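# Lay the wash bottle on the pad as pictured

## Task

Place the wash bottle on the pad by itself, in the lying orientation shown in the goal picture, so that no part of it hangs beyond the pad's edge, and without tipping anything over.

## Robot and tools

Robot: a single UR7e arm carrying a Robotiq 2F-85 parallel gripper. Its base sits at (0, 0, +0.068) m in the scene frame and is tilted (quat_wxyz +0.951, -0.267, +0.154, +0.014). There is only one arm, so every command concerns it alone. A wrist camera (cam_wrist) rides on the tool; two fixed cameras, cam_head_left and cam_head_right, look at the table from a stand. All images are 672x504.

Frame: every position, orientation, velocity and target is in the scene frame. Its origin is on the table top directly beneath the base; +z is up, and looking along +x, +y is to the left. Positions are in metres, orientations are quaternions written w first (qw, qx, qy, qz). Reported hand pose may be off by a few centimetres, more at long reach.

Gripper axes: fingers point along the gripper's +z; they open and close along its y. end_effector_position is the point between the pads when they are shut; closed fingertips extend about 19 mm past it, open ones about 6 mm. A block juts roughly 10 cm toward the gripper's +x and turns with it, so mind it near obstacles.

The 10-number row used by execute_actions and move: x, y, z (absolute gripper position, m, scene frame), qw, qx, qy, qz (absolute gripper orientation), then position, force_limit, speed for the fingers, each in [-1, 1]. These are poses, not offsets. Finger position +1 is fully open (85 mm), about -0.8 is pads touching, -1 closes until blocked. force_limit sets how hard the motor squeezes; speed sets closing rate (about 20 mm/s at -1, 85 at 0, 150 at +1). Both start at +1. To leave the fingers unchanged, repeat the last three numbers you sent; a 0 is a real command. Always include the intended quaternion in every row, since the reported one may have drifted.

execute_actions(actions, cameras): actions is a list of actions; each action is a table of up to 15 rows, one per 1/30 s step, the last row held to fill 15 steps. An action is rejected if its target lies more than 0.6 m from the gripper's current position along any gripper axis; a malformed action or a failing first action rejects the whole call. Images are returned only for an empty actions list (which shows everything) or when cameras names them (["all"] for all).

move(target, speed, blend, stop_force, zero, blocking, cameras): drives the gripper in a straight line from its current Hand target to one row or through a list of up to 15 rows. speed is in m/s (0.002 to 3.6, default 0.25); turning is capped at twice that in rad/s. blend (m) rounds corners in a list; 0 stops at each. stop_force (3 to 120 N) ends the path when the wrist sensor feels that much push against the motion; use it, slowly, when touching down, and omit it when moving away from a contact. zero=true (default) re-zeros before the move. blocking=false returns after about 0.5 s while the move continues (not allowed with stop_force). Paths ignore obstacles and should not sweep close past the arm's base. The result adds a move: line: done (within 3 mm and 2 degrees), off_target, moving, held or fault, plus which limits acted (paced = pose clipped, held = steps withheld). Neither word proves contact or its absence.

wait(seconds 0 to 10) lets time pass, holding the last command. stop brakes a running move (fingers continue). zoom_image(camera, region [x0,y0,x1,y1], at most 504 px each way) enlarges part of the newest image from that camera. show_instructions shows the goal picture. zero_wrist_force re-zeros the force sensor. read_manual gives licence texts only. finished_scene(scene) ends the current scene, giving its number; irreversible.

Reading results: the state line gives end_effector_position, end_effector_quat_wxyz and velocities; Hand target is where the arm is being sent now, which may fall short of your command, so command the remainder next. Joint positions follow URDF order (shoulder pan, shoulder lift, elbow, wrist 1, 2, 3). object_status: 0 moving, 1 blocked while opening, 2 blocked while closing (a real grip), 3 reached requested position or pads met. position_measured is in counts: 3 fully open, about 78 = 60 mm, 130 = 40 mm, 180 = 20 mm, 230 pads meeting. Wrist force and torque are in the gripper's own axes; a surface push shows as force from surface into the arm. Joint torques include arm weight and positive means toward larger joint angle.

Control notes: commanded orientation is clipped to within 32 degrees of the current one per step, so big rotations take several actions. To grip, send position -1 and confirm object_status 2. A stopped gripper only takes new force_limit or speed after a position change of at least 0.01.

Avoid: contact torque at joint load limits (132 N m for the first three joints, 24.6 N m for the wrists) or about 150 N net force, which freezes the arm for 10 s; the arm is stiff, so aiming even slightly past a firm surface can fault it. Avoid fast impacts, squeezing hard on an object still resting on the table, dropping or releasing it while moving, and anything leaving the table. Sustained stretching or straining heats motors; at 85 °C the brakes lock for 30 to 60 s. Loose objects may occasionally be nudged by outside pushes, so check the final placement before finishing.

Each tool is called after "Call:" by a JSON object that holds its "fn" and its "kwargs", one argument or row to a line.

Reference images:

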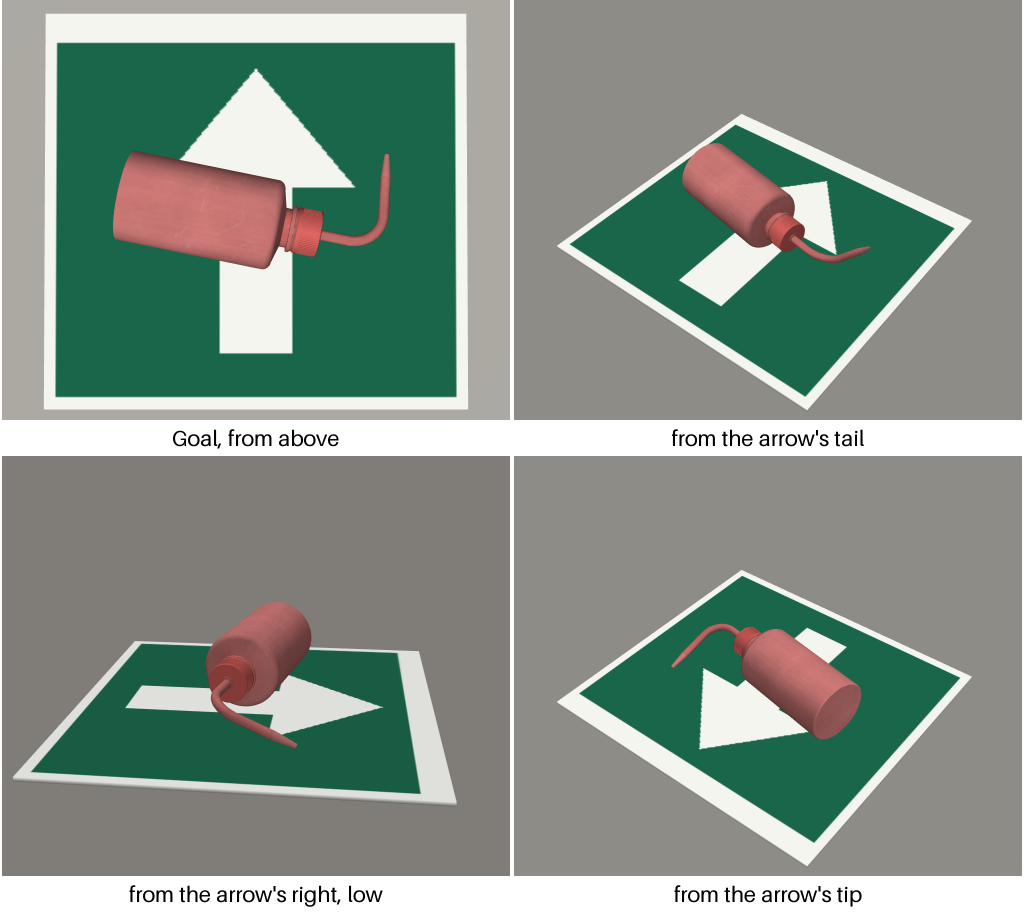

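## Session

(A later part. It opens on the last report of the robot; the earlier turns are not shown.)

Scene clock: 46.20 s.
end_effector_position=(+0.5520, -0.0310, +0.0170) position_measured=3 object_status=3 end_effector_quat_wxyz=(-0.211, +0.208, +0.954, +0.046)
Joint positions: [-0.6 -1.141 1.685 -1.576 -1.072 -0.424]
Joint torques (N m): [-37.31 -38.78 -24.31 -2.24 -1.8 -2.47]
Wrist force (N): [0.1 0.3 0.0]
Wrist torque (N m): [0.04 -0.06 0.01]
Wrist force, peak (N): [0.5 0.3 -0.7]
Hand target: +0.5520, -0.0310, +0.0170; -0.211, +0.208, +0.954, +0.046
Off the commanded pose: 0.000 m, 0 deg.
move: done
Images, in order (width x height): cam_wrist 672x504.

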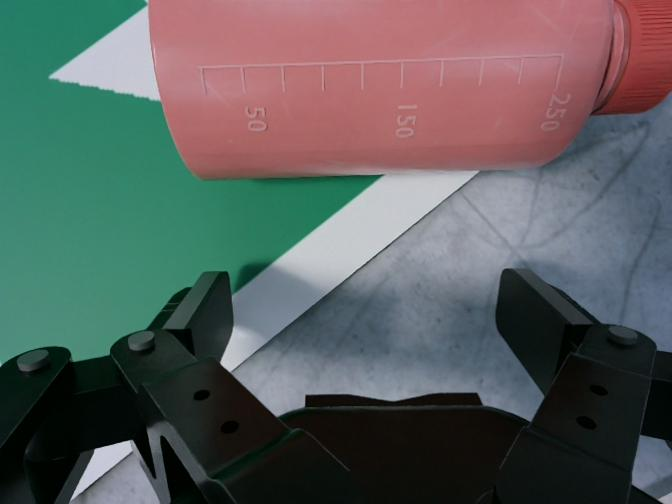

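Call:
{"fn": "move", "kwargs": {
  "target": [0.47,0.0064,0.018,-0.2114,0.2080,0.9538,0.0461,1,-0.7,-0.7],
  "speed": 0.05,
  "stop_force": 10,
  "cameras": ["cam_wrist"]
}}

Scene clock: 49.37 s.
end_effector_position=(+0.4700, +0.0064, +0.0180) position_measured=3 object_status=3 end_effector_quat_wxyz=(-0.211, +0.208, +0.954, +0.046)
Joint positions: [-0.623 -1.323 1.954 -1.652 -1.085 -0.447]
Joint torques (N m): [-6.43 -13.73 -13.08 0.29 1.34 2.08]
Wrist force (N): [0.3 0.2 -0.1]
Wrist torque (N m): [0.02 -0.07 0.12]
Wrist force, peak (N): [1.0 0.4 0.4]
Hand target: +0.4700, +0.0064, +0.0180; -0.211, +0.208, +0.954, +0.046
Off the commanded pose: 0.000 m, 0 deg.
move: done
Images, in order (width x height): cam_wrist 672x504.

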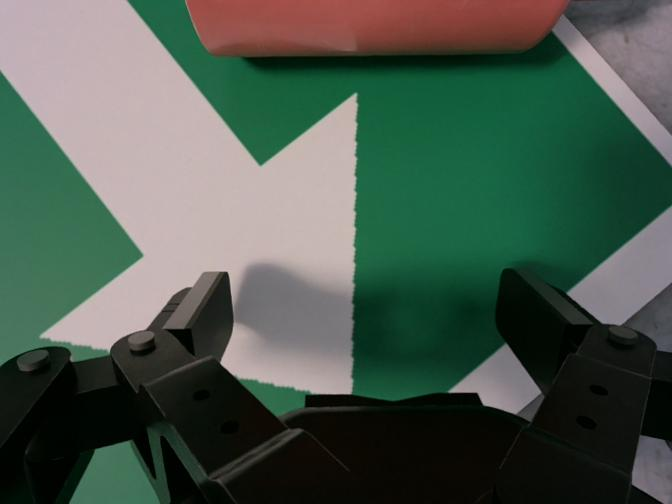

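Call:
{"fn": "move", "kwargs": {
  "target": [0.50,0.0,0.20,-0.2114,0.2080,0.9538,0.0461,1,-0.7,-0.7],
  "speed": 0.3,
  "cameras": ["all"]
}}

Scene clock: 50.63 s.
end_effector_position=(+0.5000, -0.0001, +0.1999) position_measured=3 object_status=3 end_effector_quat_wxyz=(-0.211, +0.208, +0.954, +0.046) end_effector_velocity=(+0.000, +0.001, +0.001) end_effector_angular_velocity=(+0.001, +0.001, -0.003)
Joint positions: [-0.803 -1.421 1.63 -1.159 -1.184 -0.612]
Joint velocities: [0 0 -0.004 0.006 0 0.001]
Joint torques (N m): [-17.31 -25.13 -25.36 0.48 0.29 1.44]
Wrist force (N): [0.2 0.1 -0.3]
Wrist torque (N m): [0.01 -0.08 0.02]
Wrist force, peak (N): [1.0 0.4 -3.3]
Hand target: +0.5000, +0.0000, +0.2000; -0.211, +0.208, +0.954, +0.046
Off the commanded pose: 0.000 m, 0 deg.
move: done

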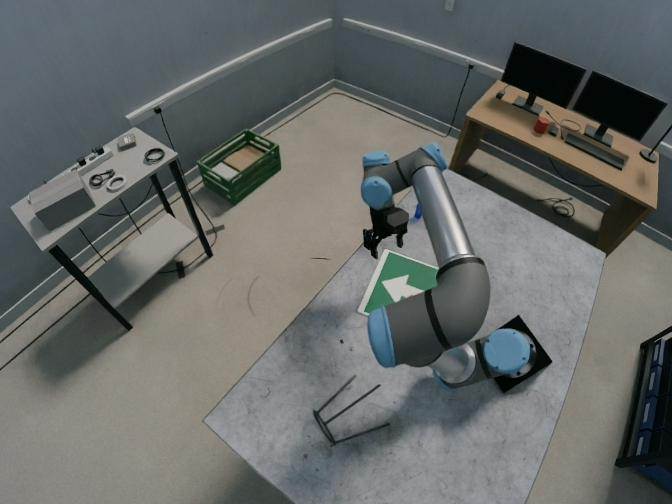

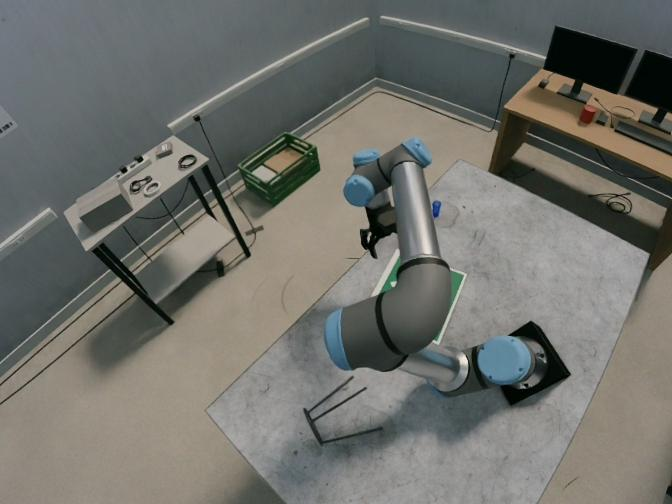

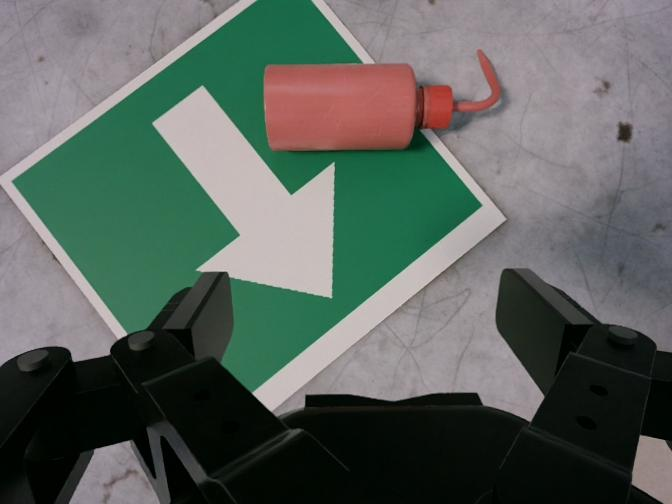

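Call:
{"fn": "move", "kwargs": {
  "target": [
    [0.376,0.059,0.14,0,-0.5410,0.8410,0,1,-0.7,-0.7]
  ],
  "speed": 0.35,
  "cameras": ["cam_wrist"]
}}

Scene clock: 54.57 s.
end_effector_position=(+0.3760, +0.0589, +0.1400) position_measured=3 object_status=3 end_effector_quat_wxyz=(+0.000, -0.541, +0.841, +0.000)
Joint positions: [-1.009 -2.077 2.332 -1.509 -1.02 -2.214]
Joint torques (N m): [6.49 3.36 -20.06 -3.14 -0.83 -2.58]
Wrist force (N): [-0.4 0.0 0.2]
Wrist torque (N m): [0.02 0.09 0.02]
Wrist force, peak (N): [-0.2 1.0 0.5]
Hand target: +0.3760, +0.0590, +0.1400; +0.000, -0.541, +0.841, +0.000
Off the commanded pose: 0.000 m, 0 deg.
move: done
Images, in order (width x height): cam_wrist 672x504.

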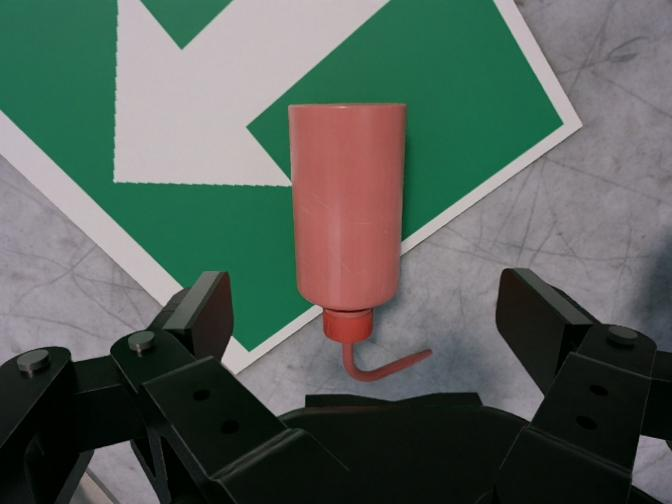

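Call:
{"fn": "move", "kwargs": {
  "target": [
    [0.3785,0.059,0.060,0,-0.5410,0.8410,0,1,-0.7,-1],
    [0.3785,0.059,0.031,0,-0.5410,0.8410,0,1,-0.7,-1],
    [0.3785,0.059,0.031,0,-0.5410,0.8410,0,-1,-0.7,-1]
  ],
  "speed": [0.15,0.08,0.08],
  "blend": [0.02,0,0],
  "cameras": ["cam_wrist"]
}}

Call:
{"fn": "wait", "kwargs": {
  "seconds": 0.2
}}

Scene clock: 58.03 s.
end_effector_position=(+0.3785, +0.0590, +0.0310) position_measured=83 object_status=0 end_effector_quat_wxyz=(+0.000, -0.541, +0.841, +0.000)
Joint positions: [-0.783 -1.9 2.53 -2.027 -0.965 -1.952]
Joint torques (N m): [-18.56 8.26 -20.47 -3.4 -1.29 1.7]
Wrist force (N): [-0.1 -0.6 -1.7]
Wrist torque (N m): [0.01 0.03 0.13]
Wrist force, peak (N): [-0.5 0.1 -2.0]
Hand target: +0.3785, +0.0590, +0.0310; +0.000, -0.541, +0.841, +0.000
Off the commanded pose: 0.000 m, 0 deg.
move: done; blend cut to 0.0145 m at target 1
Images, in order (width x height): cam_wrist 672x504.

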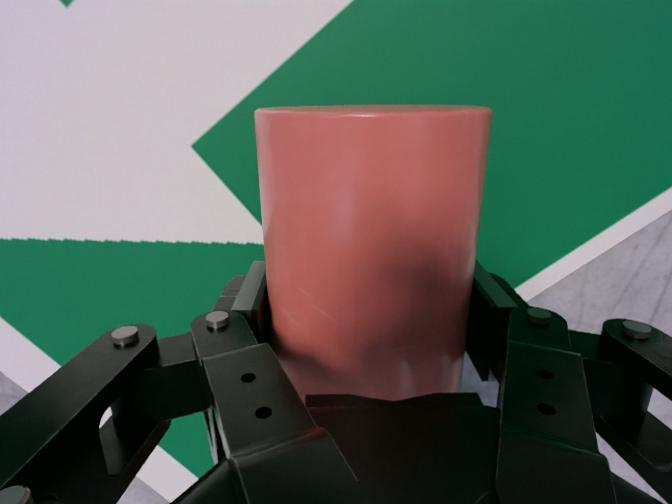

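Scene clock: 58.23 s.
end_effector_position=(+0.3785, +0.0590, +0.0310) position_measured=83 object_status=2 end_effector_quat_wxyz=(+0.000, -0.541, +0.841, +0.000)
Joint positions: [-0.783 -1.9 2.53 -2.027 -0.965 -1.952]
Joint torques (N m): [-18.59 8.41 -19.95 -3.27 -1.21 1.72]
Wrist force (N): [-0.2 -0.4 -1.6]
Wrist torque (N m): [0.05 0.06 0.13]
Wrist force, peak (N): [0.0 -0.6 -1.7]
Hand target: +0.3785, +0.0590, +0.0310; +0.000, -0.541, +0.841, +0.000
Tool commands: gripper/position=-1.0 gripper/force_limit=-0.7 gripper/speed=-1.0
Off the commanded pose: 0.000 m, 0 deg.
wait: 0.20 s; at rest by 0.17 s

Call:
{"fn": "move", "kwargs": {
  "target": [
    [0.3785,0.059,0.10,0,-0.5410,0.8410,0,-1,-0.7,-1],
    [0.387,-0.006,0.10,0,0.6928,0.7212,0,-1,-0.7,-1],
    [0.387,-0.006,0.042,0,0.6928,0.7212,0,-1,-0.7,-1]
  ],
  "speed": [0.12,0.5,0.12],
  "blend": [0.02,0.02,0],
  "cameras": ["cam_wrist"]
}}

Call:
{"fn": "move", "kwargs": {
  "target": [0.387,-0.006,0.026,0,0.6928,0.7212,0,-1,-0.7,-1],
  "speed": 0.015,
  "stop_force": 4,
  "cameras": ["cam_wrist"]
}}

Scene clock: 62.77 s.
end_effector_position=(+0.3870, -0.0059, +0.0420) position_measured=83 object_status=2 end_effector_quat_wxyz=(+0.000, +0.693, +0.721, +0.000) end_effector_velocity=(+0.001, -0.001, +0.000) end_effector_angular_velocity=(-0.004, -0.002, +0.005)
Joint positions: [-0.901 -1.748 2.478 -2.048 -0.99 0.582]
Joint velocities: [0.001 0 0 -0.006 0 -0.001]
Joint torques (N m): [-17.57 2.62 -16.81 -3.55 -1.29 -1.24]
Wrist force (N): [-0.1 0.0 -0.1]
Wrist torque (N m): [0.02 0.05 0.13]
Wrist force, peak (N): [-0.1 0.4 2.0]
Hand target: +0.3870, -0.0060, +0.0420; +0.000, +0.693, +0.721, +0.000
Off the commanded pose: 0.000 m, 0 deg.
move: done
Images, in order (width x height): cam_wrist 672x504.

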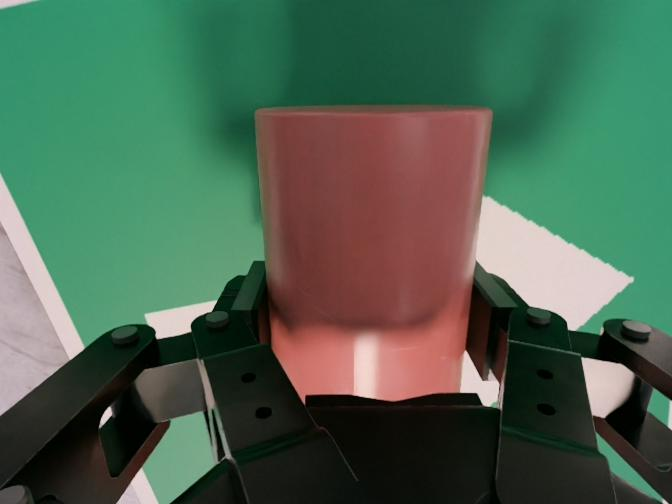

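Scene clock: 64.60 s.
end_effector_position=(+0.3870, -0.0060, +0.0307) position_measured=83 object_status=2 end_effector_quat_wxyz=(+0.000, +0.693, +0.721, +0.000)
Joint positions: [-0.882 -1.721 2.493 -2.104 -0.985 0.605]
Joint torques (N m): [-21.98 -6.75 -24.12 -3.37 -1.31 -2.45]
Wrist force (N): [-0.4 -0.4 -4.8]
Wrist torque (N m): [-0.03 0.07 0.09]
Wrist force, peak (N): [1.0 -1.9 -13.0]
Hand target: +0.3870, -0.0060, +0.0307; +0.000, +0.693, +0.721, +0.000
Off the commanded pose: 0.005 m, 0 deg.
move: contact
Images, in order (width x height): cam_wrist 672x504.

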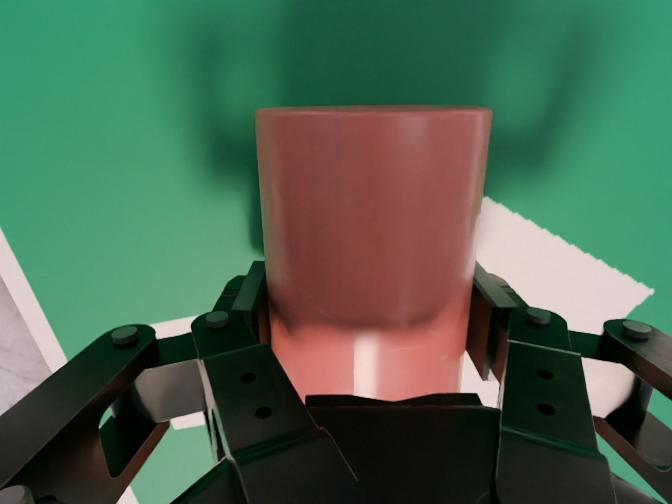

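Release and retract up, then move to view.

Call:
{"fn": "move", "kwargs": {
  "target": [
    [0.387,-0.006,0.0307,0,0.6928,0.7212,0,1,-0.7,-0.7],
    [0.387,-0.006,0.10,0,0.6928,0.7212,0,1,-0.7,-0.7],
    [0.44,-0.03,0.33,0,0.6928,0.7212,0,1,-0.7,-0.7]
  ],
  "speed": [0.1,0.12,0.35],
  "blend": [0,0.02,0],
  "cameras": ["all"]
}}

Scene clock: 67.50 s.
end_effector_position=(+0.4400, -0.0300, +0.3300) position_measured=3 object_status=3 end_effector_quat_wxyz=(+0.000, +0.693, +0.721, +0.000)
Joint positions: [-1.22 -1.754 1.776 -1.164 -1.098 0.235]
Joint torques (N m): [-6.83 10.4 -27.5 -0.51 1.66 1.39]
Wrist force (N): [-0.1 0.0 -0.1]
Wrist torque (N m): [0.01 0.04 0.03]
Wrist force, peak (N): [-0.1 0.0 -5.0]
Hand target: +0.4400, -0.0300, +0.3300; +0.000, +0.693, +0.721, +0.000
Off the commanded pose: 0.000 m, 0 deg.
move: done

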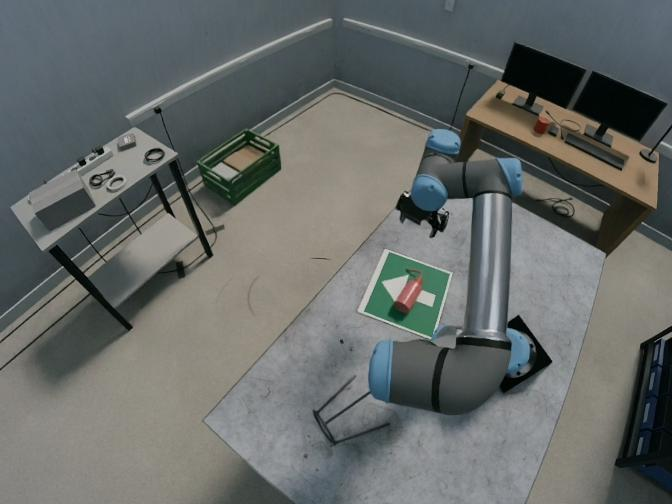

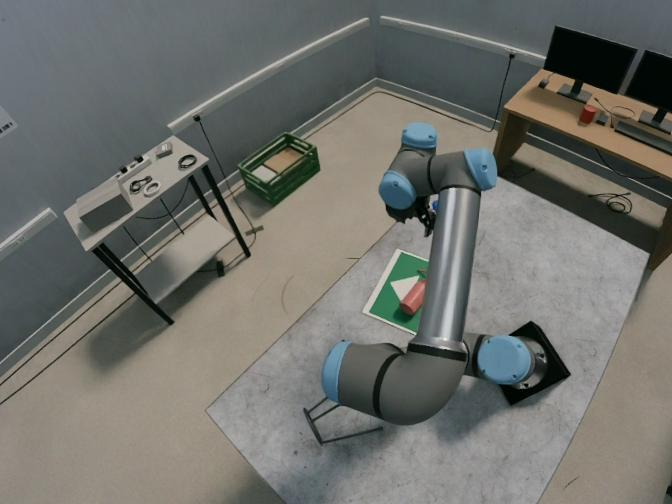

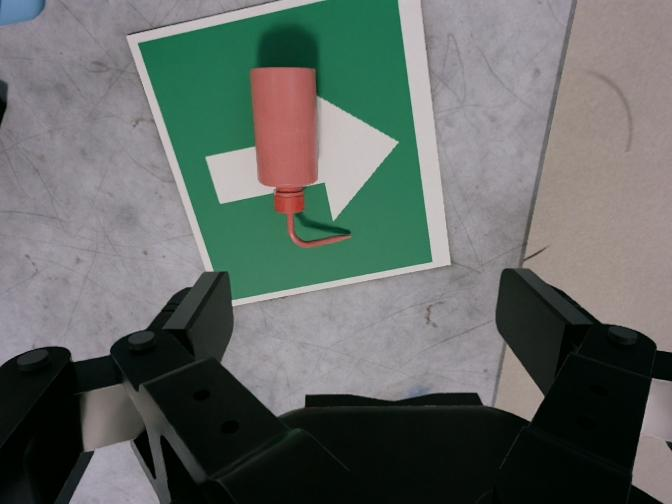

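Call:
{"fn": "finished_scene", "kwargs": {
  "scene": 1
}}

The scene is finished: the task was done.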